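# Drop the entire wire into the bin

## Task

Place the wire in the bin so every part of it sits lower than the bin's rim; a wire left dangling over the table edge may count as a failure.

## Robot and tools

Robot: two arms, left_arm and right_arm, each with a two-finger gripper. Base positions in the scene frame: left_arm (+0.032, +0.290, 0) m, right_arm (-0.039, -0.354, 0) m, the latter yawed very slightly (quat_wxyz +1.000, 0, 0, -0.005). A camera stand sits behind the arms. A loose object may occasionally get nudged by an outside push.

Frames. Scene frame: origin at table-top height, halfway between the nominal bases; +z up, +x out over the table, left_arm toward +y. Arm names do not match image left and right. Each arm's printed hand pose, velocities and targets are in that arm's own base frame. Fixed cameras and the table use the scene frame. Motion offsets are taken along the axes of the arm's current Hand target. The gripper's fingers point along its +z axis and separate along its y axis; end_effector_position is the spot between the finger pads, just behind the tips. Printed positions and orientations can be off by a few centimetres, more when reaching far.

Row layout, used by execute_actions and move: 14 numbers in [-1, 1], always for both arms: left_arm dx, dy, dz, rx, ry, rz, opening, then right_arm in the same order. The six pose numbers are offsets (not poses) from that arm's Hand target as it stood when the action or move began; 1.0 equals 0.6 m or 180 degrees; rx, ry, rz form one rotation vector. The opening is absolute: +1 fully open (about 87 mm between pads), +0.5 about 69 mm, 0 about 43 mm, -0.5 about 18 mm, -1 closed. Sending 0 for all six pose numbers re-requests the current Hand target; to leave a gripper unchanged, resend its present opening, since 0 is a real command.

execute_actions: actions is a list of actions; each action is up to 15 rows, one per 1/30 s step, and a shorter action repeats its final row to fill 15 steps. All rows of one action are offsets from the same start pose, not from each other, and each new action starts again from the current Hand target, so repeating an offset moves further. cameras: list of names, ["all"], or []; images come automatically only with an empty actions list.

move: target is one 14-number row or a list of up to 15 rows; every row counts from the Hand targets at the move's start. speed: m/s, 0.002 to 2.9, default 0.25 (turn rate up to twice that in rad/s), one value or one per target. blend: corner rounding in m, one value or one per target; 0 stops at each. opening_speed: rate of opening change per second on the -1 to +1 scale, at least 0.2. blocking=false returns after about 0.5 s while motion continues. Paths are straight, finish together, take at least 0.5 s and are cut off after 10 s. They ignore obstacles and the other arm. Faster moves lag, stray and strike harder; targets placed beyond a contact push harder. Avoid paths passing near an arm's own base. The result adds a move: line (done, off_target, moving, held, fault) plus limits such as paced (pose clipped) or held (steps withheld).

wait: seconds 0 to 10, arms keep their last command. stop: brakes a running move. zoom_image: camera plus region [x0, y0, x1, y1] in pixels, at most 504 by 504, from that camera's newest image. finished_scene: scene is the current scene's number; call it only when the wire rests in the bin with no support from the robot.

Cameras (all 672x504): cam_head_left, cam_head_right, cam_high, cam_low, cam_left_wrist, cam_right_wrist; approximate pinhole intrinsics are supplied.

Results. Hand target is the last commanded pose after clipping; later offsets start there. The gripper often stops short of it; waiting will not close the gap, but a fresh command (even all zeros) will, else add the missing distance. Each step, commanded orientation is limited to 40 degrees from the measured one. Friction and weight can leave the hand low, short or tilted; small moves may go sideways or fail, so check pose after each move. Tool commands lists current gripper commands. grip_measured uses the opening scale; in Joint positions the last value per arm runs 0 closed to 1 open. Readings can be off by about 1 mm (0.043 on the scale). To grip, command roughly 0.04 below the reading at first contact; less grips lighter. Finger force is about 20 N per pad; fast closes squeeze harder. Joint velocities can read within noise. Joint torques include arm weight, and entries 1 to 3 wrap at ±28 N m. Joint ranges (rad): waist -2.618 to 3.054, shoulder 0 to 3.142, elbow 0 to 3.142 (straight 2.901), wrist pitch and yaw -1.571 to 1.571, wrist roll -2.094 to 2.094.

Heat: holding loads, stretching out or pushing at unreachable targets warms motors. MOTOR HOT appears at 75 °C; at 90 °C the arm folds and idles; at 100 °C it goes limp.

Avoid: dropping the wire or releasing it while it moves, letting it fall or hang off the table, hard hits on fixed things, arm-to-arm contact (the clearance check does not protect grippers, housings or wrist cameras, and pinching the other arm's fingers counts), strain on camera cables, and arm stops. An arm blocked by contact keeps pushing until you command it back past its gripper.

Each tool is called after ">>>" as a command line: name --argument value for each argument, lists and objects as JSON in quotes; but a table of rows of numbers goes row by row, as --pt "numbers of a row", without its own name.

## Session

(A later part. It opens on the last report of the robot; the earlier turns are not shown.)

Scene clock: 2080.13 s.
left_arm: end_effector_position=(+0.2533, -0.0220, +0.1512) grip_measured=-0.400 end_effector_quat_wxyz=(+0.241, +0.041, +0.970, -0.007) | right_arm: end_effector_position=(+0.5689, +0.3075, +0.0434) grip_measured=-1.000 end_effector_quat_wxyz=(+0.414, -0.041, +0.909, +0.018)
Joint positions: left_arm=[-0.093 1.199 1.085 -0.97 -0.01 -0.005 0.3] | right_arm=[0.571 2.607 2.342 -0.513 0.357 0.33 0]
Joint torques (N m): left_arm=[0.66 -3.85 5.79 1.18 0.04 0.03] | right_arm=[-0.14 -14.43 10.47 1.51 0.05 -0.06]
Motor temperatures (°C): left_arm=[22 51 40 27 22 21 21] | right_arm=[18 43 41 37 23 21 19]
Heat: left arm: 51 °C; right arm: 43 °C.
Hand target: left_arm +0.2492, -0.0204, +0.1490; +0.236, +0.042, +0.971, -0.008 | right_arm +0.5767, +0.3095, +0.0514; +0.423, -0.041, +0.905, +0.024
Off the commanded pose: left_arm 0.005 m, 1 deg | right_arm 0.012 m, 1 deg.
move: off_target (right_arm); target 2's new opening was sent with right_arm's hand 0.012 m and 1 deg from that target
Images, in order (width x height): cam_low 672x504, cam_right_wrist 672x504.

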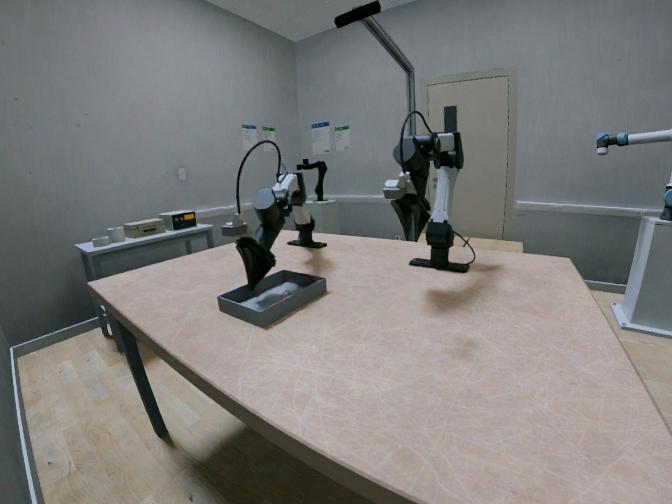

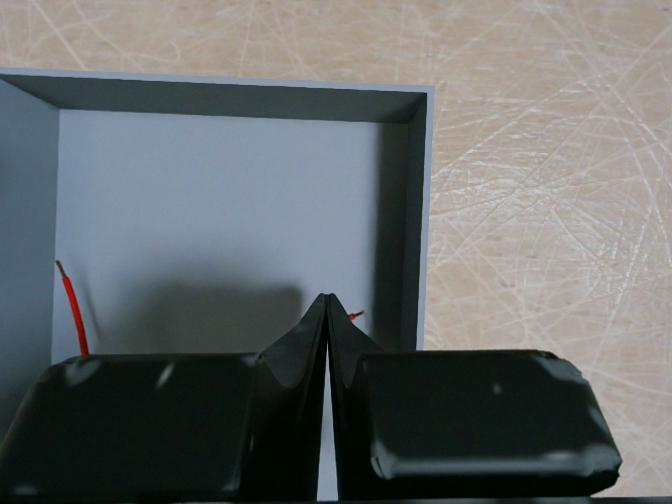

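>>> move --pt "0 0 0 0 0 0 -0.4 -0.0255 0 -0.0214 0 0 0 -1" --pt "0 0 0 0 0 0 -0.4 0.0165 0.0012 -0.016 0 0 0 -0.45" --pt "0 0 0 0 0 0 -0.4 0.0548 0.0012 0.0162 0 0 0 -0.45" --speed 0.1 --opening_speed 0.8 --cameras '["cam_right_wrist"]'

>>> zoom_image --camera "cam_right_wrist" --region '[250, 190, 430, 350]'

Scene clock: 2098.67 s.
left_arm: end_effector_position=(+0.2533, -0.0220, +0.1512) grip_measured=-0.400 end_effector_quat_wxyz=(+0.241, +0.041, +0.970, -0.007) | right_arm: end_effector_position=(+0.5671, +0.3077, +0.0133) grip_measured=-0.450 end_effector_quat_wxyz=(+0.423, -0.039, +0.905, +0.019)
Joint positions: left_arm=[-0.093 1.199 1.085 -0.97 -0.01 -0.005 0.3] | right_arm=[0.575 2.593 2.184 -0.347 0.366 0.329 0.275]
Joint torques (N m): left_arm=[0.68 -3.9 5.68 1.16 0.02 -0.01] | right_arm=[0.65 -18.14 4.59 1.51 0.06 0.05]
Heat: left arm: 50 °C; right arm: 44 °C.
Hand target: left_arm +0.2492, -0.0204, +0.1490; +0.236, +0.042, +0.971, -0.008 | right_arm +0.5630, +0.3094, +0.0200; +0.423, -0.041, +0.905, +0.024
Off the commanded pose: left_arm 0.005 m, 1 deg | right_arm 0.008 m, 1 deg.
move: done; target 2's new opening was sent with right_arm's hand 0.035 m and 4 deg from that target
Images, in order (width x height): cam_right_wrist 672x504.

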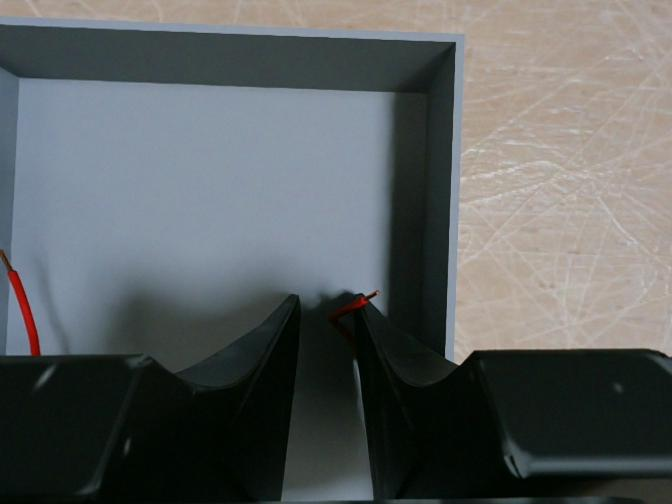

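Scaled by 2.800.

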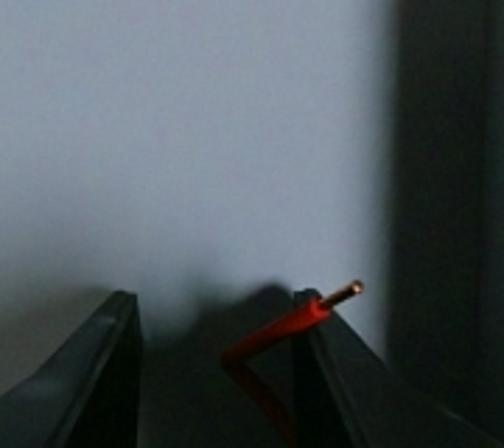

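>>> move --pt "0 0 0 0 0 0 -0.4 -0.0447 0 -0.0375 0 0 0 -0.45" --pt "0 0 0 0 0 0 -0.4 -0.0447 -0.016 -0.0375 0 0 0 -0.45" --pt "0 0 0 0 0 0 -0.4 0 -0.016 0 0 0 0 -0.45" --speed 0.1 --blend '[0,0,0]' --cameras '["cam_right_wrist"]'

>>> zoom_image --camera "cam_right_wrist" --region '[250, 190, 430, 350]'

Scene clock: 2108.73 s.
left_arm: end_effector_position=(+0.2533, -0.0220, +0.1512) grip_measured=-0.400 end_effector_quat_wxyz=(+0.241, +0.041, +0.970, -0.007) | right_arm: end_effector_position=(+0.5650, +0.3056, +0.0134) grip_measured=-0.450 end_effector_quat_wxyz=(+0.423, -0.041, +0.905, +0.026)
Joint positions: left_arm=[-0.093 1.199 1.085 -0.97 -0.01 -0.005 0.3] | right_arm=[0.571 2.569 2.137 -0.318 0.351 0.326 0.275]
Joint torques (N m): left_arm=[0.58 -3.93 5.85 1.15 0.04 0.02] | right_arm=[-0.36 -18 4.63 1.5 0.08 -0.02]
Heat: left arm: 49 °C; right arm: 47 °C.
Hand target: left_arm +0.2492, -0.0204, +0.1490; +0.236, +0.042, +0.971, -0.008 | right_arm +0.5640, +0.2999, +0.0200; +0.423, -0.041, +0.905, +0.025
Off the commanded pose: left_arm 0.005 m, 1 deg | right_arm 0.009 m, 0 deg.
move: done
Images, in order (width x height): cam_right_wrist 672x504.

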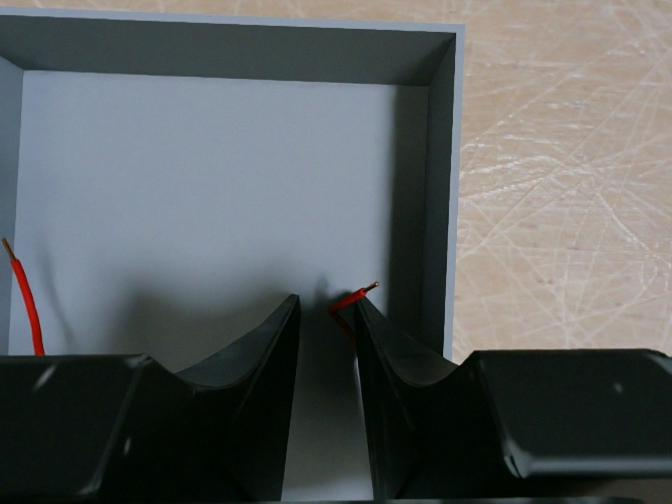

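Scaled by 2.800.

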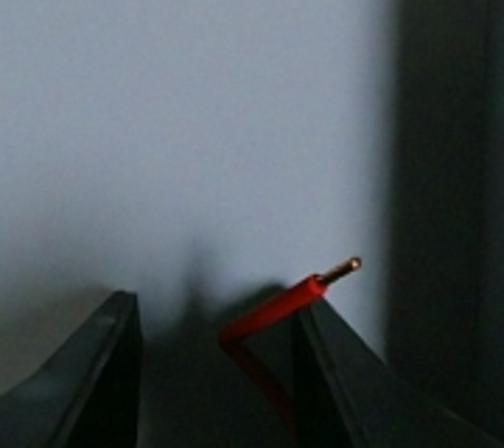

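>>> move --pt "0 0 0 0 0 0 -0.4 -0.0447 0 -0.0375 0 0 0 -0.45" --pt "0 0 0 0 0 0 -0.4 -0.045 -0.02 -0.03 0 0 0 -0.55" --pt "0 0 0 0 0 0 -0.4 -0.016 -0.02 -0.004 0 0 0 -0.55" --speed 0.1 --opening_speed 1 --cameras '["cam_right_wrist"]'

>>> zoom_image --camera "cam_right_wrist" --region '[250, 190, 430, 350]'

Scene clock: 2121.33 s.
left_arm: end_effector_position=(+0.2533, -0.0220, +0.1512) grip_measured=-0.400 end_effector_quat_wxyz=(+0.241, +0.041, +0.970, -0.007) | right_arm: end_effector_position=(+0.5671, +0.2931, +0.0137) grip_measured=-0.550 end_effector_quat_wxyz=(+0.414, -0.044, +0.909, +0.021)
Joint positions: left_arm=[-0.093 1.199 1.085 -0.97 -0.01 -0.005 0.3] | right_arm=[0.548 2.561 2.135 -0.341 0.334 0.309 0.225]
Joint torques (N m): left_arm=[0.64 -3.92 5.65 1.15 0.02 -0.01] | right_arm=[-0.47 -18.95 4.88 1.58 0.09 -0.03]
Motor temperatures (°C): left_arm=[22 48 40 26 22 21 21] | right_arm=[18 54 40 36 23 21 19]
Heat: left arm: 48 °C; right arm: 54 °C.
Hand target: left_arm +0.2492, -0.0204, +0.1490; +0.236, +0.042, +0.971, -0.008 | right_arm +0.5694, +0.2883, +0.0288; +0.423, -0.041, +0.905, +0.024
Off the commanded pose: left_arm 0.005 m, 1 deg | right_arm 0.016 m, 1 deg.
move: off_target (right_arm); target 2's new opening was sent with right_arm's hand 0.039 m and 3 deg from that target
Images, in order (width x height): cam_right_wrist 672x504.

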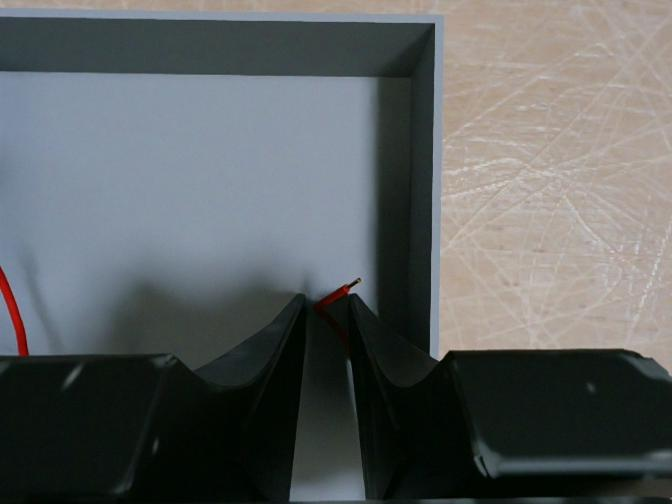

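Scaled by 2.800.

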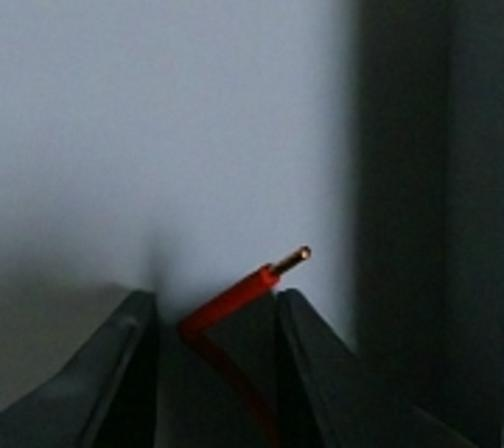

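>>> move --target '[0,0,0,0,0,0,-0.4,0.01,0,0.008,0,0,0,-1]' --speed 0.06 --opening_speed 0.6 --cameras '["cam_right_wrist","cam_low"]'

>>> zoom_image --camera "cam_right_wrist" --region '[250, 190, 430, 350]'

Scene clock: 2125.90 s.
left_arm: end_effector_position=(+0.2533, -0.0220, +0.1512) grip_measured=-0.400 end_effector_quat_wxyz=(+0.241, +0.041, +0.970, -0.007) | right_arm: end_effector_position=(+0.5706, +0.2948, +0.0135) grip_measured=-0.966 end_effector_quat_wxyz=(+0.424, -0.041, +0.904, +0.026)
Joint positions: left_arm=[-0.093 1.199 1.085 -0.97 -0.01 -0.005 0.3] | right_arm=[0.548 2.561 2.119 -0.301 0.336 0.309 0.017]
Joint torques (N m): left_arm=[0.55 -3.85 5.75 1.17 0.01 -0.02] | right_arm=[-0.5 -18.25 4.64 1.44 0.06 -0.04]
Heat: left arm: 48 °C; right arm: 54 °C.
Hand target: left_arm +0.2492, -0.0204, +0.1490; +0.236, +0.042, +0.971, -0.008 | right_arm +0.5692, +0.2884, +0.0211; +0.423, -0.041, +0.905, +0.025
Off the commanded pose: left_arm 0.005 m, 1 deg | right_arm 0.010 m, 0 deg.
move: done
Images, in order (width x height): cam_low 672x504, cam_right_wrist 672x504.

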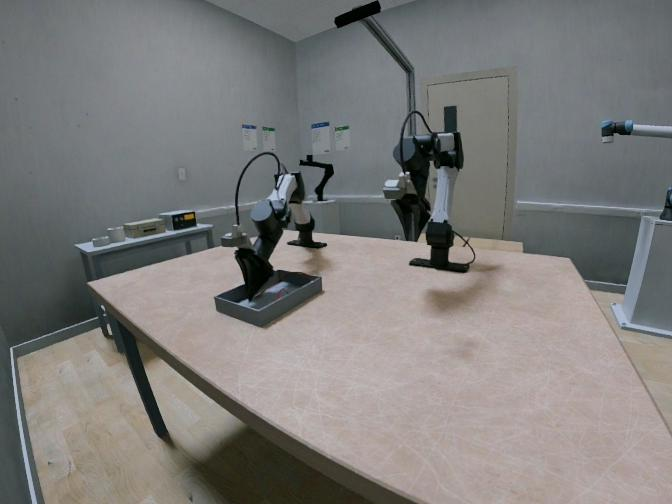

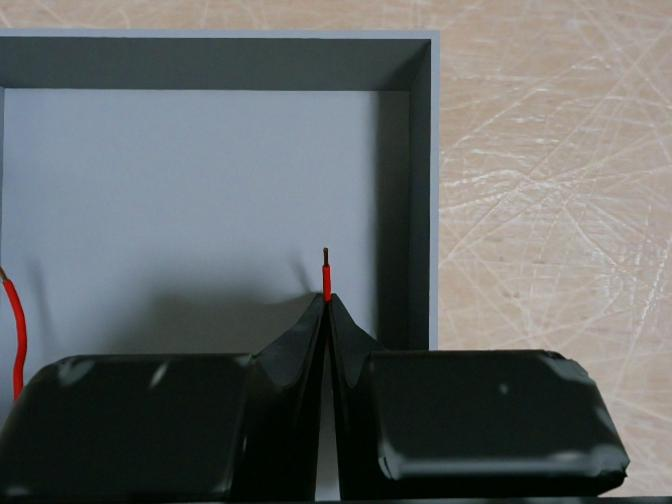

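Scaled by 2.800.

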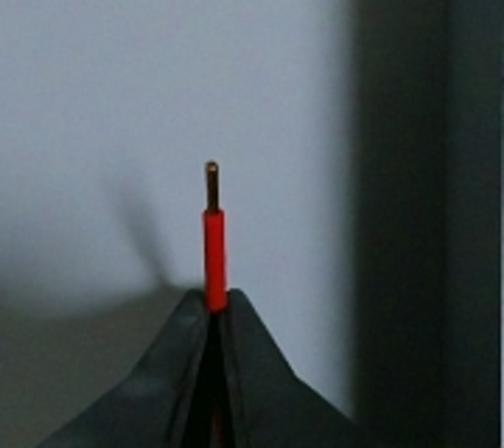

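>>> zoom_image --camera "cam_low" --region '[210, 260, 290, 320]'

Scaled by 6.300.

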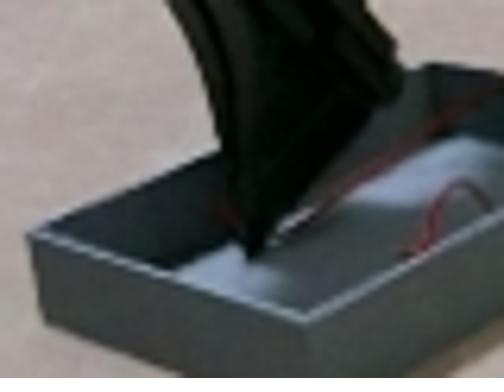

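>>> move --pt "0 0 0 0 0 0 -0.4 0 0 0 0 0 0 -0.75" --pt "0 0 0 0 0 0 -0.4 -0.03 0 0 0 0 0 -0.75" --speed 0.05 --opening_speed 0.5 --cameras '["cam_right_wrist"]'

>>> zoom_image --camera "cam_right_wrist" --region '[250, 190, 430, 350]'

Scene clock: 2168.13 s.
left_arm: end_effector_position=(+0.2533, -0.0220, +0.1512) grip_measured=-0.400 end_effector_quat_wxyz=(+0.241, +0.041, +0.970, -0.007) | right_arm: end_effector_position=(+0.5730, +0.2873, +0.0285) grip_measured=-0.750 end_effector_quat_wxyz=(+0.415, -0.040, +0.909, +0.019)
Joint positions: left_arm=[-0.093 1.199 1.085 -0.97 -0.01 -0.005 0.3] | right_arm=[0.535 2.561 2.193 -0.398 0.331 0.305 0.125]
Joint torques (N m): left_arm=[0.59 -3.78 5.61 1.18 0.03 -0.01] | right_arm=[-0.14 -14.13 10.17 1.52 0.03 -0.06]
Motor temperatures (°C): left_arm=[22 46 39 26 22 21 21] | right_arm=[18 55 38 35 23 21 20]
Heat: left arm: 46 °C; right arm: 55 °C.
Hand target: left_arm +0.2492, -0.0204, +0.1490; +0.236, +0.042, +0.971, -0.008 | right_arm +0.5807, +0.2893, +0.0350; +0.423, -0.041, +0.905, +0.025
Off the commanded pose: left_arm 0.005 m, 1 deg | right_arm 0.010 m, 1 deg.
move: done
Images, in order (width x height): cam_right_wrist 672x504.

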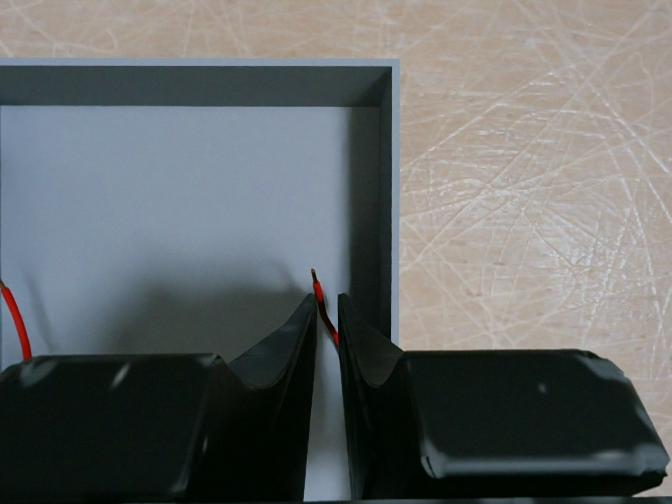

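Scaled by 2.800.

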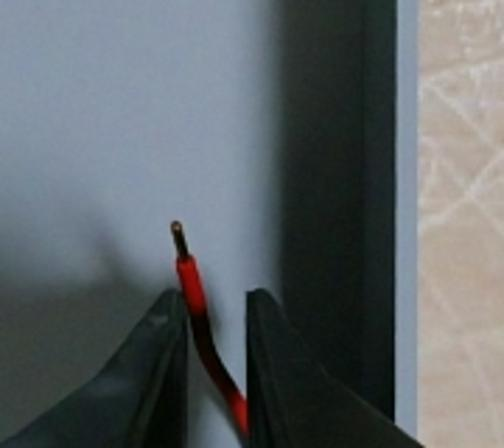

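>>> move --pt "0 0 0 0 0 0 -0.4 0 0 -0.06 0 0 0 -0.75" --pt "0 0 0 0 0 0 -0.4 -0.06 0.03 -0.2 0 0 0 -0.75" --speed 0.1 --blend '[0.02,0]' --cameras '["cam_right_wrist","cam_low","cam_high"]'

>>> zoom_image --camera "cam_low" --region '[210, 255, 340, 330]'

>>> zoom_image --camera "cam_high" --region '[250, 240, 370, 360]'

Scene clock: 2187.53 s.
left_arm: end_effector_position=(+0.2533, -0.0220, +0.1512) grip_measured=-0.400 end_effector_quat_wxyz=(+0.241, +0.041, +0.970, -0.007) | right_arm: end_effector_position=(+0.5043, +0.2939, +0.0920) grip_measured=-0.750 end_effector_quat_wxyz=(+0.386, -0.056, +0.921, +0.003)
Joint positions: left_arm=[-0.093 1.199 1.085 -0.97 -0.01 -0.005 0.3] | right_arm=[0.616 2.323 2.061 -0.596 0.379 0.351 0.125]
Joint torques (N m): left_arm=[0.64 -3.81 5.75 1.17 0.02 -0.01] | right_arm=[0.68 -19.82 9.85 1.41 0.21 0.13]
Motor temperatures (°C): left_arm=[22 45 39 26 22 21 21] | right_arm=[18 54 43 35 23 21 19]
Heat: left arm: 45 °C; right arm: 54 °C.
Hand target: left_arm +0.2492, -0.0204, +0.1490; +0.236, +0.042, +0.971, -0.008 | right_arm +0.5102, +0.2997, +0.1396; +0.423, -0.041, +0.905, +0.025
Off the commanded pose: left_arm 0.005 m, 1 deg | right_arm 0.048 m, 6 deg.
move: off_target (right_arm); blend cut to 0.0178 m at target 1
Images, in order (width x height): cam_high 672x504, cam_low 672x504, cam_right_wrist 672x504.

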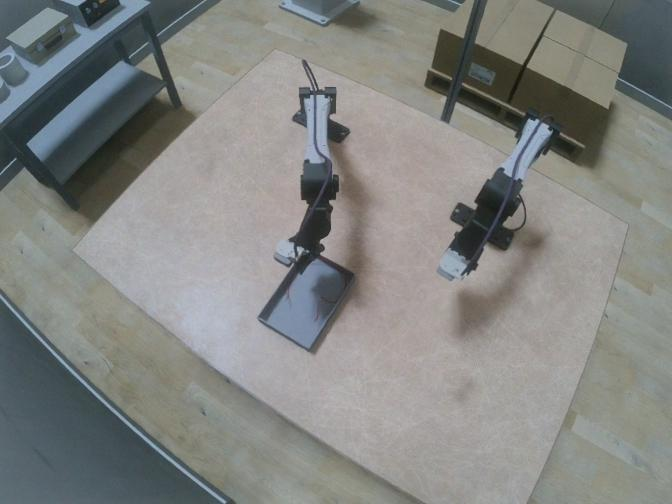

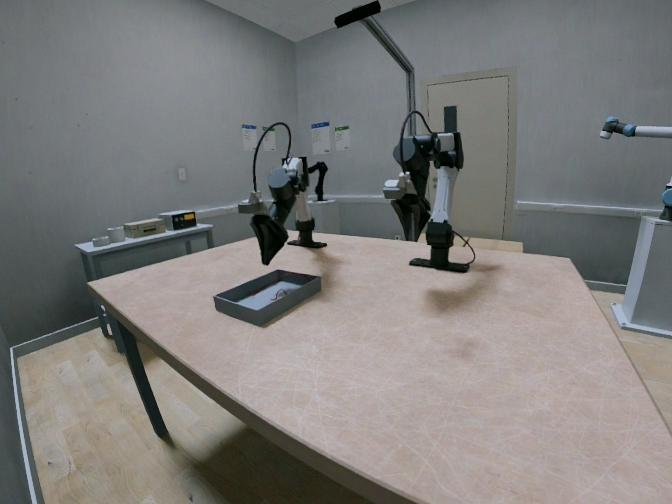

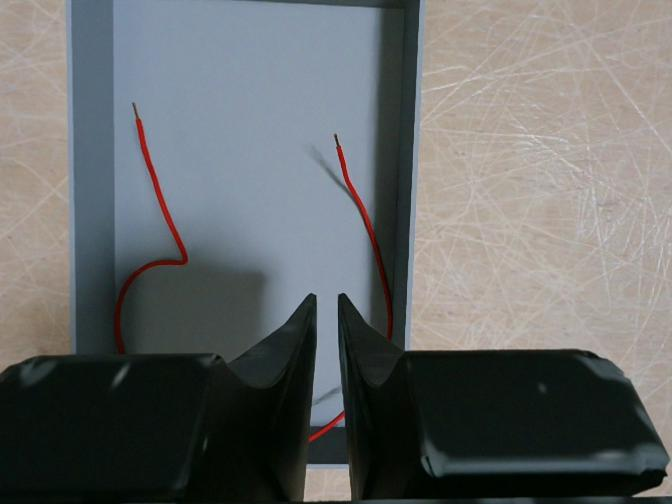

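Scaled by 3.877.

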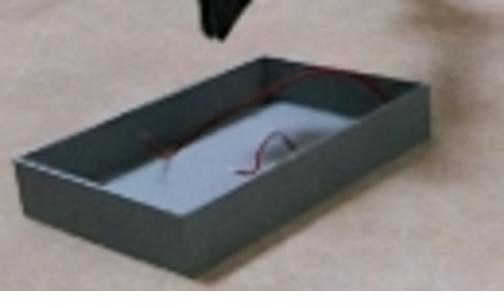

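Scaled by 4.200.

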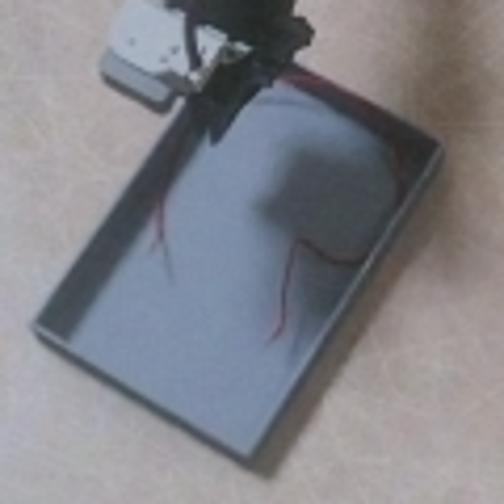

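>>> move --target '[0,0,0,0,0,0,-0.4,0.0143,-0.0055,0.1507,0,0,0,-0.5]' --speed 0.1 --cameras '["cam_right_wrist"]'

Scene clock: 2204.93 s.
left_arm: end_effector_position=(+0.2533, -0.0220, +0.1512) grip_measured=-0.400 end_effector_quat_wxyz=(+0.241, +0.041, +0.970, -0.007) | right_arm: end_effector_position=(+0.5676, +0.3012, +0.0699) grip_measured=-0.500 end_effector_quat_wxyz=(+0.416, -0.040, +0.908, +0.019)
Joint positions: left_arm=[-0.093 1.199 1.085 -0.97 -0.01 -0.005 0.3] | right_arm=[0.563 2.565 2.365 -0.569 0.351 0.324 0.25]
Joint torques (N m): left_arm=[0.7 -3.88 5.68 1.17 0.05 0.01] | right_arm=[-0.08 -13.85 10.35 1.5 0.05 -0.06]
Motor temperatures (°C): left_arm=[22 45 39 26 22 21 21] | right_arm=[18 62 42 35 23 21 19]
Heat: left arm: 45 °C; right arm: 62 °C.
Hand target: left_arm +0.2492, -0.0204, +0.1490; +0.236, +0.042, +0.971, -0.008 | right_arm +0.5743, +0.3030, +0.0751; +0.423, -0.041, +0.905, +0.025
Off the commanded pose: left_arm 0.005 m, 1 deg | right_arm 0.008 m, 1 deg.
move: done
Images, in order (width x height): cam_right_wrist 672x504.

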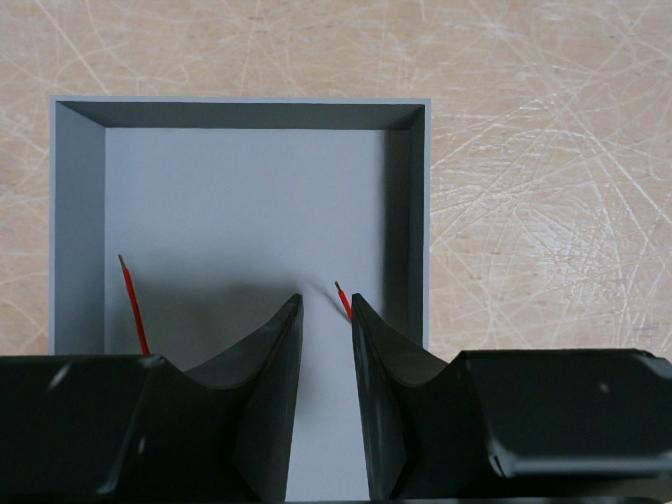

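>>> move --pt "0 0 0 0 0 0 -0.4 0.036 -0.004 0.035 0 0 0 -0.5" --pt "0 0 0 0 0 0 -0.4 0.036 -0.004 0.0351 0 0 0 -1" --speed 0.1 --opening_speed 1 --cameras '["cam_right_wrist"]'

>>> zoom_image --camera "cam_right_wrist" --region '[250, 190, 430, 350]'

Scene clock: 2217.43 s.
left_arm: end_effector_position=(+0.2533, -0.0220, +0.1512) grip_measured=-0.400 end_effector_quat_wxyz=(+0.241, +0.041, +0.970, -0.007) | right_arm: end_effector_position=(+0.5720, +0.3022, +0.0497) grip_measured=-1.000 end_effector_quat_wxyz=(+0.420, -0.040, +0.907, +0.022)
Joint positions: left_arm=[-0.093 1.199 1.085 -0.97 -0.01 -0.005 0.3] | right_arm=[0.559 2.581 2.309 -0.487 0.348 0.321 0]
Joint torques (N m): left_arm=[0.61 -3.79 5.75 1.16 0.02 0] | right_arm=[-0.29 -14.52 6.28 1.8 0.05 -0.06]
Motor temperatures (°C): left_arm=[22 44 39 26 22 21 21] | right_arm=[18 58 42 35 23 21 19]
Heat: left arm: 44 °C; right arm: 58 °C.
Hand target: left_arm +0.2492, -0.0204, +0.1490; +0.236, +0.042, +0.971, -0.008 | right_arm +0.5768, +0.3012, +0.0451; +0.423, -0.041, +0.905, +0.025
Off the commanded pose: left_arm 0.005 m, 1 deg | right_arm 0.007 m, 1 deg.
move: done
Images, in order (width x height): cam_right_wrist 672x504.

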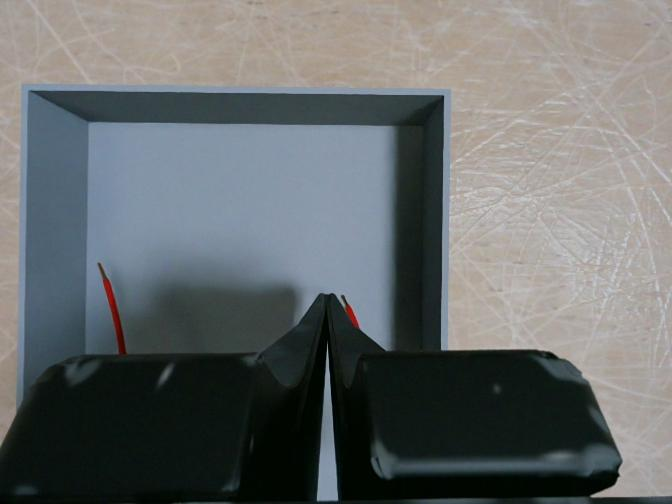

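Scaled by 2.800.

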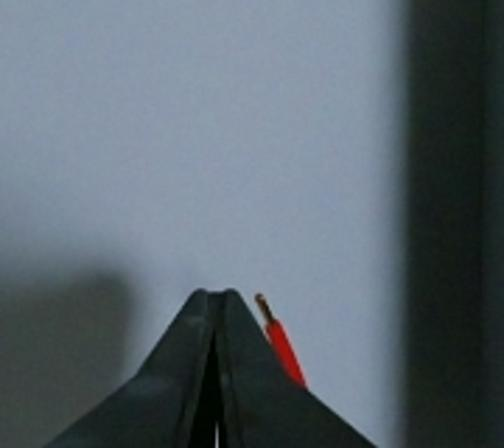

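>>> move --pt "0 0 0 0 0 0 -0.4 -0.0447 0 -0.0375 0 0 0 -1" --pt "0 0 0 0 0 0 -0.4 -0.0447 -0.022 -0.0375 0 0 0 -0.45" --pt "0 0 0 0 0 0 -0.4 0.0077 -0.022 0.0065 0 0 0 -0.45" --speed 0.1 --opening_speed 1 --cameras '["cam_right_wrist"]'

>>> zoom_image --camera "cam_right_wrist" --region '[250, 190, 430, 350]'

Scene clock: 2229.80 s.
left_arm: end_effector_position=(+0.2533, -0.0220, +0.1512) grip_measured=-0.400 end_effector_quat_wxyz=(+0.241, +0.041, +0.970, -0.007) | right_arm: end_effector_position=(+0.5727, +0.2859, +0.0233) grip_measured=-0.450 end_effector_quat_wxyz=(+0.406, -0.042, +0.913, +0.016)
Joint positions: left_arm=[-0.093 1.199 1.085 -0.97 -0.01 -0.005 0.3] | right_arm=[0.533 2.581 2.222 -0.427 0.327 0.305 0.275]
Joint torques (N m): left_arm=[0.76 -3.82 5.68 1.2 0.04 0.01] | right_arm=[0.14 -17.98 5.87 1.8 0.09 -0.05]
Motor temperatures (°C): left_arm=[22 44 39 26 22 21 21] | right_arm=[18 58 42 35 23 21 19]
Heat: left arm: 44 °C; right arm: 58 °C.
Hand target: left_arm +0.2492, -0.0204, +0.1490; +0.236, +0.042, +0.971, -0.008 | right_arm +0.5781, +0.2880, +0.0389; +0.423, -0.041, +0.905, +0.025
Off the commanded pose: left_arm 0.005 m, 1 deg | right_arm 0.017 m, 2 deg.
move: off_target (right_arm); target 2's new opening was sent with right_arm's hand 0.022 m and 3 deg from that target
Images, in order (width x height): cam_right_wrist 672x504.

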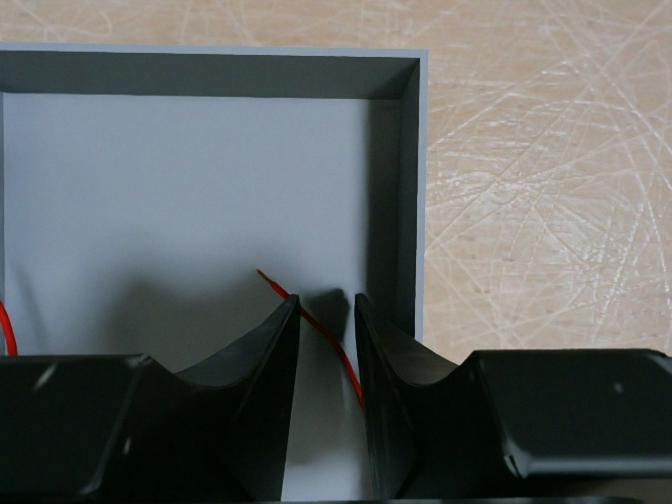

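Scaled by 2.800.

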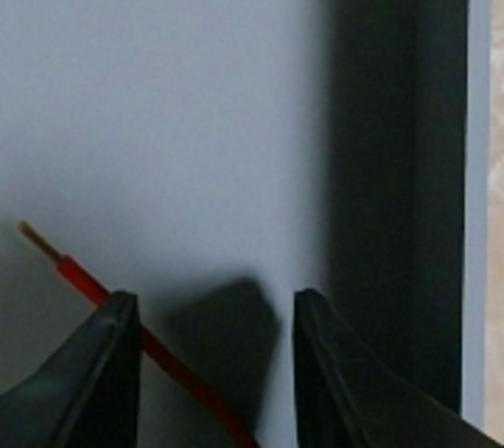

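>>> move --pt "0 0 0 0 0 0 -0.4 -0.045 0 -0.0375 0 0 0 -0.45" --pt "0 0 0 0 0 0 -0.4 -0.08 0.06 -0.12 0 0 0 -0.45" --speed 0.12 --blend '[0.02,0]' --cameras '["cam_right_wrist","cam_low","cam_high","cam_head_left"]'

>>> zoom_image --camera "cam_low" --region '[210, 255, 340, 330]'

>>> zoom_image --camera "cam_high" --region '[250, 240, 370, 360]'

Scene clock: 2238.23 s.
left_arm: end_effector_position=(+0.2533, -0.0220, +0.1512) grip_measured=-0.400 end_effector_quat_wxyz=(+0.241, +0.041, +0.970, -0.007) | right_arm: end_effector_position=(+0.5440, +0.3190, +0.0914) grip_measured=-0.450 end_effector_quat_wxyz=(+0.398, -0.055, +0.916, +0.012)
Joint positions: left_arm=[-0.093 1.199 1.085 -0.97 -0.01 -0.005 0.3] | right_arm=[0.611 2.581 2.508 -0.75 0.372 0.343 0.275]
Joint torques (N m): left_arm=[0.59 -3.84 5.74 1.16 0.03 -0.01] | right_arm=[0.16 -18.11 9.96 1.42 0.21 0.13]
Motor temperatures (°C): left_arm=[22 44 39 26 22 21 21] | right_arm=[18 61 42 36 23 21 19]
Heat: left arm: 44 °C; right arm: 61 °C.
Hand target: left_arm +0.2492, -0.0204, +0.1490; +0.236, +0.042, +0.971, -0.008 | right_arm +0.5503, +0.3207, +0.1222; +0.423, -0.041, +0.905, +0.025
Off the commanded pose: left_arm 0.005 m, 1 deg | right_arm 0.031 m, 4 deg.
move: off_target (right_arm); blend cut to 0.0175 m at target 1
Images, in order (width x height): cam_head_left 672x504, cam_high 672x504, cam_low 672x504, cam_right_wrist 672x504.

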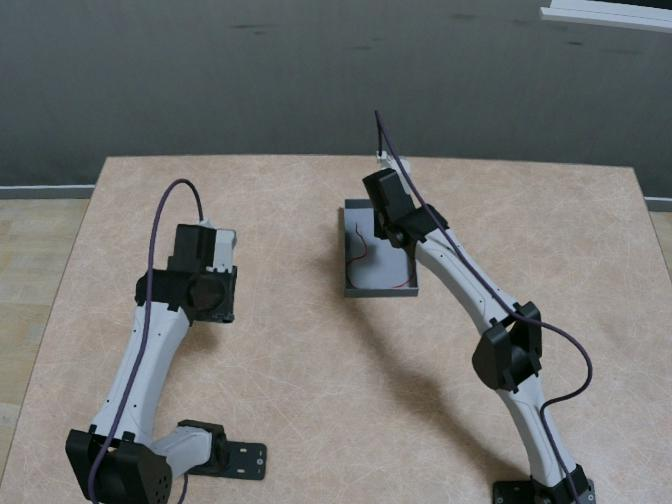

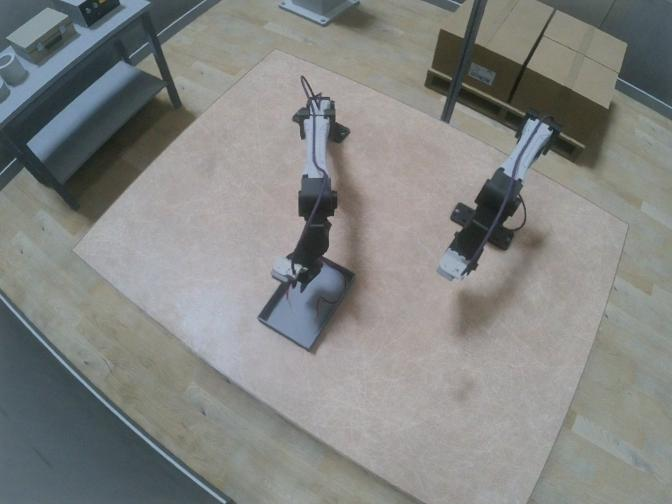

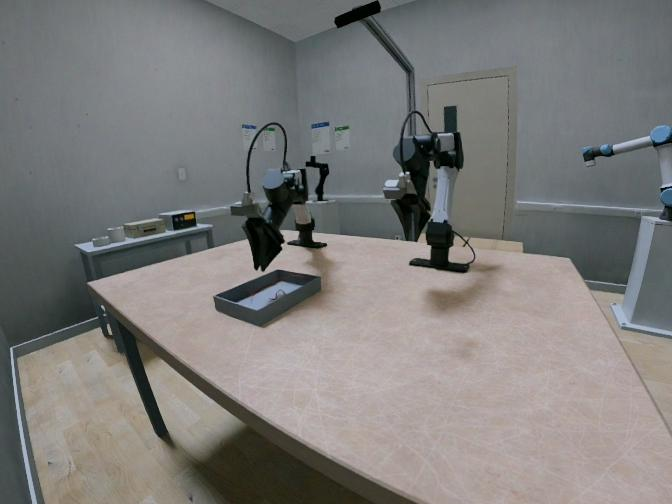

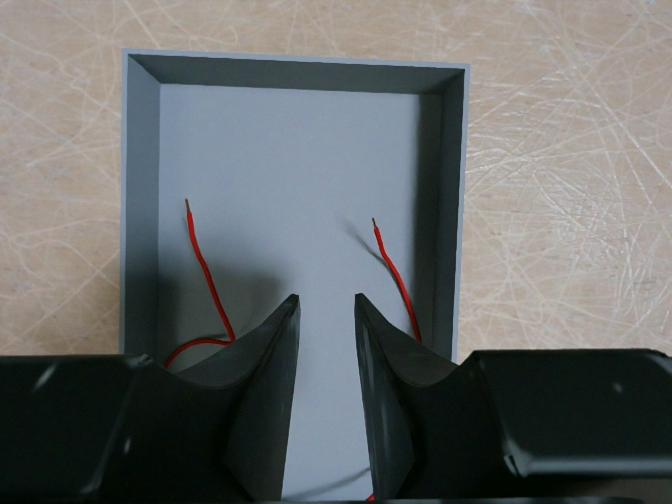

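Scaled by 3.877.

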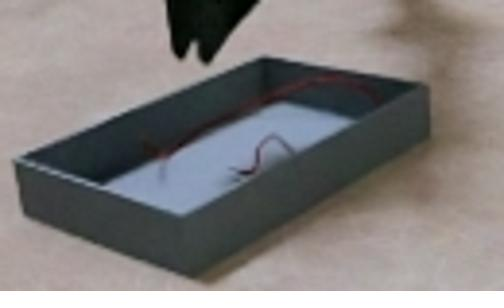

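Scaled by 4.200.

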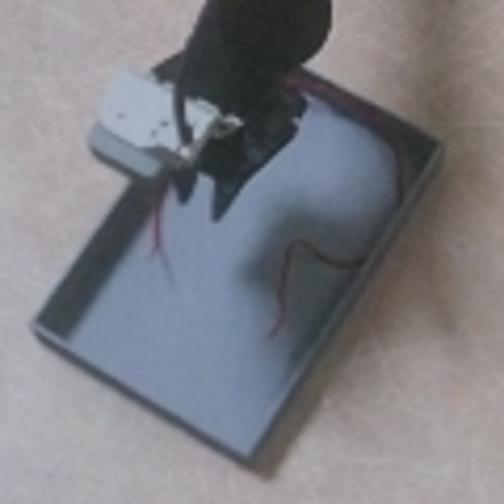

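>>> move --pt "0 0 0 0 0 0 -0.4 0.1803 -0.3665 -0.371 0 0 0 -0.45" --pt "-0.406 -0.4068 0.3172 -0.0348 -0.1274 -0.0438 -0.4 0.1803 -0.3665 -0.371 0 0 0 -0.45" --speed 0.2 --blend '[0.05,0]' --cameras '["cam_left_wrist","cam_low","cam_head_left"]'

>>> zoom_image --camera "cam_low" --region '[210, 255, 340, 330]'

Scene clock: 2263.97 s.
left_arm: end_effector_position=(+0.5304, -0.2873, +0.0921) grip_measured=-0.400 end_effector_quat_wxyz=(+0.425, -0.037, +0.904, +0.017) | right_arm: end_effector_position=(+0.3343, +0.0805, +0.1758) grip_measured=-0.450 end_effector_quat_wxyz=(+0.417, -0.039, +0.908, +0.022)
Joint positions: left_arm=[-0.611 2.391 2.139 -0.57 -0.513 -0.488 0.3] | right_arm=[0.297 1.228 1.02 -0.511 0.152 0.142 0.275]
Joint torques (N m): left_arm=[-0.65 -12.18 8.69 1.41 -0.4 -0.18] | right_arm=[-0.31 -6.57 5.93 1.6 -0.04 -0.06]
Motor temperatures (°C): left_arm=[22 43 39 26 22 21 21] | right_arm=[18 62 46 35 23 21 19]
Heat: left arm: 43 °C; right arm: 62 °C.
Hand target: left_arm +0.5312, -0.2893, +0.0909; +0.425, -0.040, +0.904, +0.020 | right_arm +0.3319, +0.0785, +0.1794; +0.423, -0.041, +0.905, +0.024
Off the commanded pose: left_arm 0.003 m, 1 deg | right_arm 0.005 m, 1 deg.
move: done
Images, in order (width x height): cam_head_left 672x504, cam_low 672x504, cam_left_wrist 672x504.

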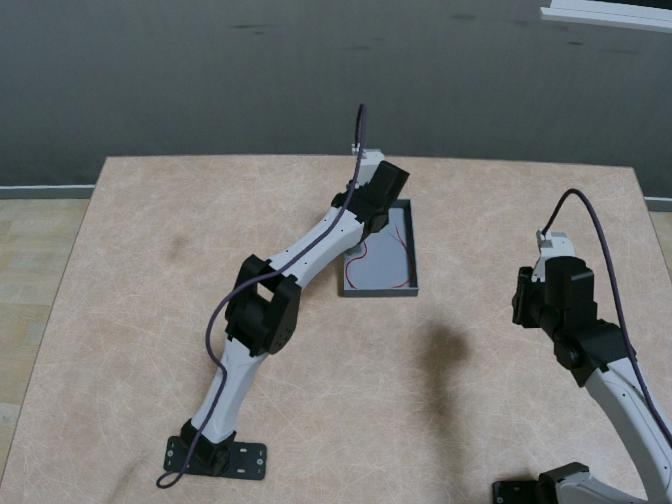

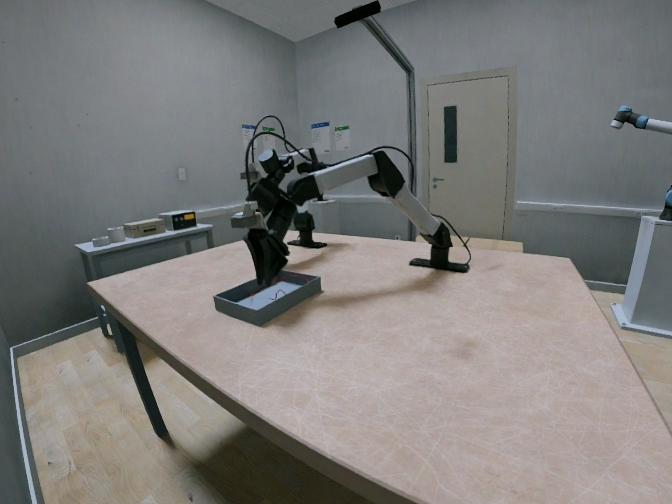

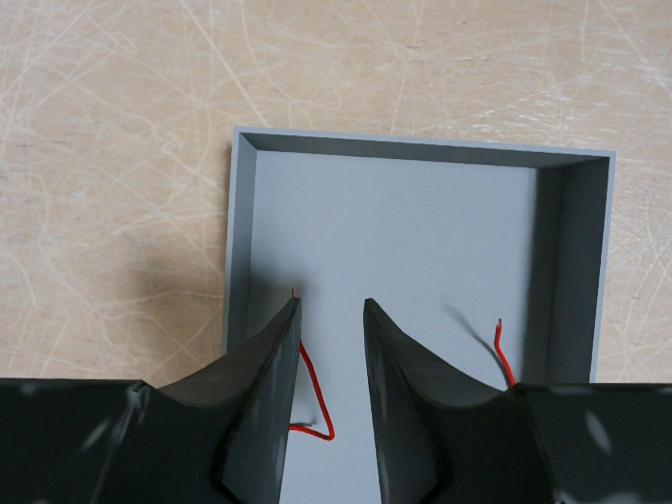

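Scaled by 3.877.

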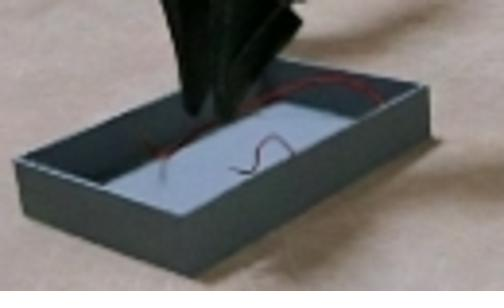

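>>> move --pt "0 0.0285 0 0 0 0 -0.4 0 0 0 0 0 0 -0.45" --pt "0.0603 0.0285 0.045 0 0 0 -0.4 0 0 0 0 0 0 -0.45" --speed 0.1 --blend '[0.01,0]' --cameras '["cam_left_wrist"]'

>>> zoom_image --camera "cam_left_wrist" --region '[250, 220, 410, 400]'

Scene clock: 2274.53 s.
left_arm: end_effector_position=(+0.5246, -0.2739, +0.0384) grip_measured=-0.400 end_effector_quat_wxyz=(+0.418, -0.038, +0.907, +0.025) | right_arm: end_effector_position=(+0.3343, +0.0805, +0.1758) grip_measured=-0.450 end_effector_quat_wxyz=(+0.417, -0.039, +0.908, +0.022)
Joint positions: left_arm=[-0.598 2.383 1.919 -0.377 -0.512 -0.483 0.3] | right_arm=[0.297 1.228 1.02 -0.511 0.152 0.142 0.275]
Joint torques (N m): left_arm=[0.21 -14.89 6.02 1.66 -0.23 0] | right_arm=[-0.28 -6.56 5.94 1.6 -0.04 -0.07]
Motor temperatures (°C): left_arm=[22 46 40 26 22 21 21] | right_arm=[18 56 45 35 23 21 19]
Heat: left arm: 46 °C; right arm: 56 °C.
Hand target: left_arm +0.5273, -0.2725, +0.0457; +0.425, -0.040, +0.904, +0.020 | right_arm +0.3319, +0.0785, +0.1794; +0.423, -0.041, +0.905, +0.024
Off the commanded pose: left_arm 0.008 m, 1 deg | right_arm 0.005 m, 1 deg.
move: done; blend cut to 0.0085 m at target 1
Images, in order (width x height): cam_left_wrist 672x504.

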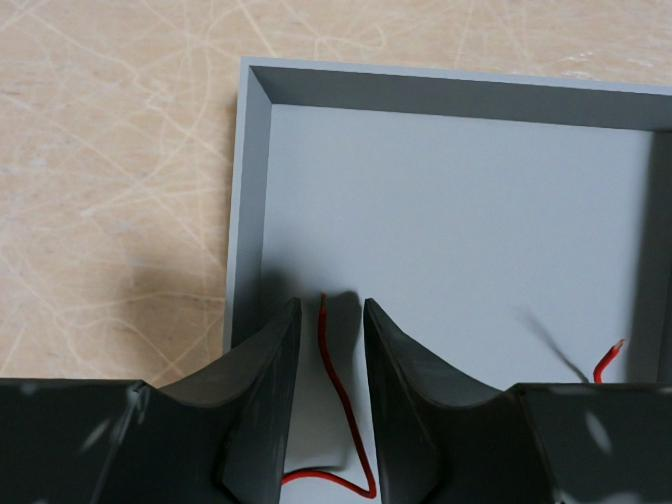

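Scaled by 2.800.

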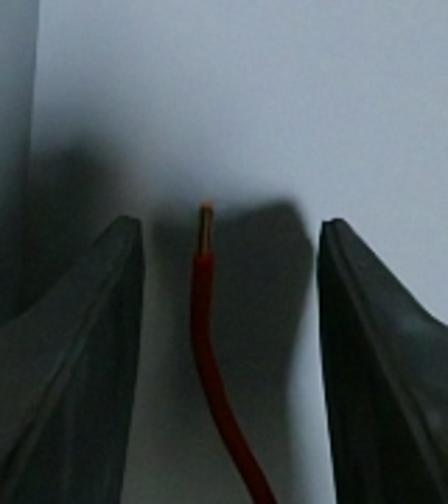

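>>> move --target '[0.004,0.006,0.002,0,0,0,-1,0,0,0,0,0,0,-0.45]' --speed 0.06 --opening_speed 0.8 --cameras '["cam_left_wrist"]'

>>> zoom_image --camera "cam_left_wrist" --region '[250, 220, 410, 400]'

Scene clock: 2279.87 s.
left_arm: end_effector_position=(+0.5233, -0.2732, +0.0322) grip_measured=-0.973 end_effector_quat_wxyz=(+0.417, -0.036, +0.908, +0.025) | right_arm: end_effector_position=(+0.3343, +0.0805, +0.1758) grip_measured=-0.450 end_effector_quat_wxyz=(+0.417, -0.039, +0.908, +0.022)
Joint positions: left_arm=[-0.598 2.383 1.894 -0.352 -0.51 -0.479 0.014] | right_arm=[0.297 1.228 1.02 -0.511 0.152 0.142 0.275]
Joint torques (N m): left_arm=[0.7 -15.79 5.67 1.63 -0.23 -0.03] | right_arm=[-0.29 -6.57 5.93 1.6 -0.02 -0.07]
Heat: left arm: 48 °C; right arm: 53 °C.
Hand target: left_arm +0.5263, -0.2690, +0.0431; +0.425, -0.040, +0.904, +0.020 | right_arm +0.3319, +0.0785, +0.1794; +0.423, -0.041, +0.905, +0.024
Off the commanded pose: left_arm 0.012 m, 1 deg | right_arm 0.005 m, 1 deg.
move: off_target (left_arm)
Images, in order (width x height): cam_left_wrist 672x504.

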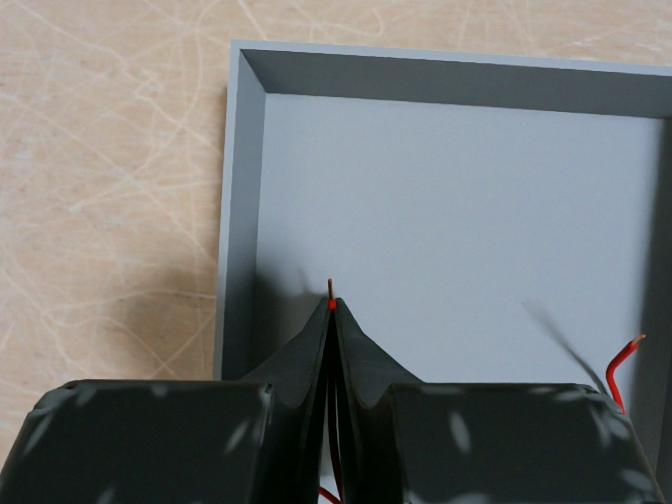

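Scaled by 2.800.

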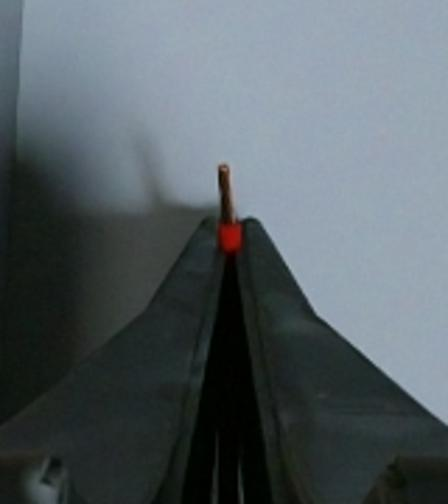

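>>> move --pt "-0.1626 0.0202 -0.2135 0 -0.0556 0 -1 0 0 0 0 0 0 -0.45" --pt "-0.4382 0.13 -0.585 0 -0.2222 0 -1 0 0 0 0 0 0 -0.45" --speed 0.15 --blend '[0.05,0]' --cameras '["cam_low","cam_head_left","cam_high"]'

>>> zoom_image --camera "cam_low" --region '[180, 60, 380, 330]'

Scene clock: 2305.13 s.
left_arm: end_effector_position=(+0.4229, -0.2023, +0.4566) grip_measured=-0.973 end_effector_quat_wxyz=(+0.699, -0.024, +0.714, +0.039) | right_arm: end_effector_position=(+0.3343, +0.0805, +0.1758) grip_measured=-0.450 end_effector_quat_wxyz=(+0.417, -0.039, +0.908, +0.022)
Joint positions: left_arm=[-0.721 1.646 1.934 -0.317 -0.81 0.002 0.014] | right_arm=[0.297 1.228 1.02 -0.511 0.152 0.142 0.275]
Joint torques (N m): left_arm=[-1.13 -7.95 7.79 1.93 -0.18 -0.03] | right_arm=[-0.29 -6.56 5.9 1.6 -0.03 -0.05]
Motor temperatures (°C): left_arm=[22 55 39 27 22 21 21] | right_arm=[18 46 43 35 23 21 19]
Heat: left arm: 55 °C; right arm: 46 °C.
Hand target: left_arm +0.4177, -0.2012, +0.4699; +0.708, -0.031, +0.705, +0.032 | right_arm +0.3319, +0.0785, +0.1794; +0.423, -0.041, +0.905, +0.024
Off the commanded pose: left_arm 0.014 m, 2 deg | right_arm 0.005 m, 1 deg.
move: off_target (left_arm)
Images, in order (width x height): cam_head_left 672x504, cam_high 672x504, cam_low 672x504.

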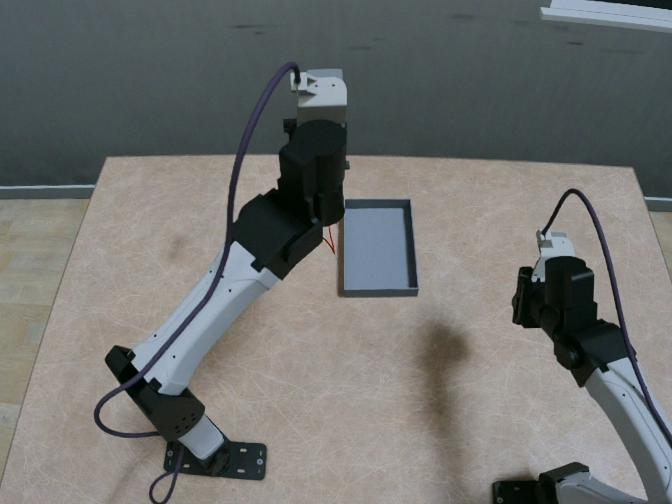

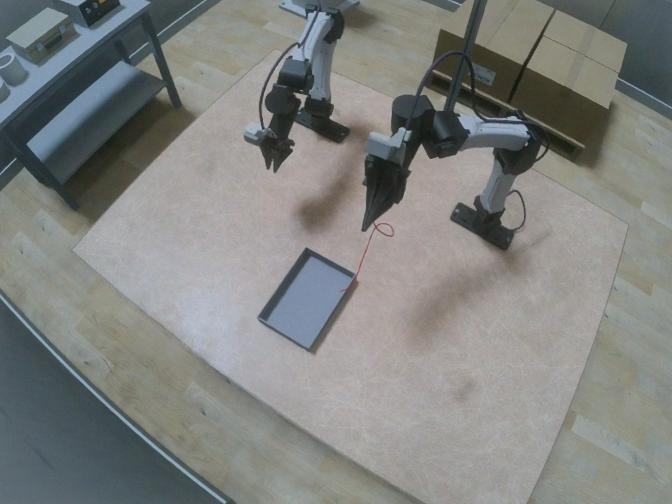

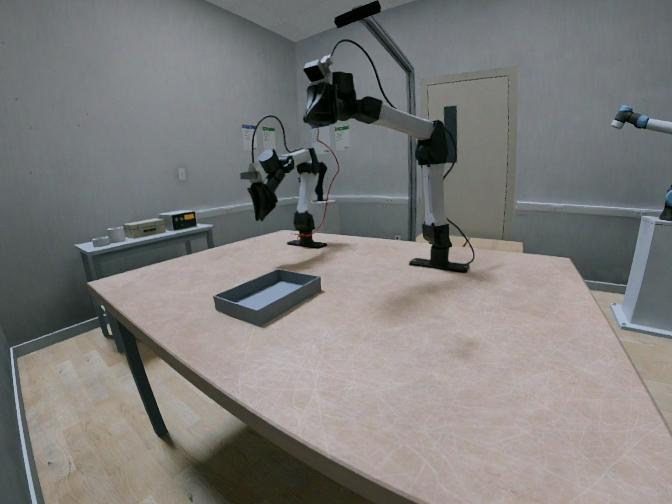

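Scaled by 1.867.

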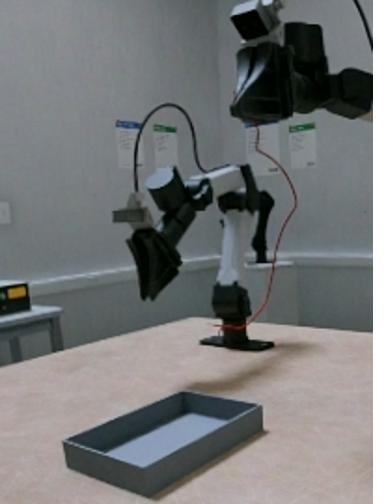

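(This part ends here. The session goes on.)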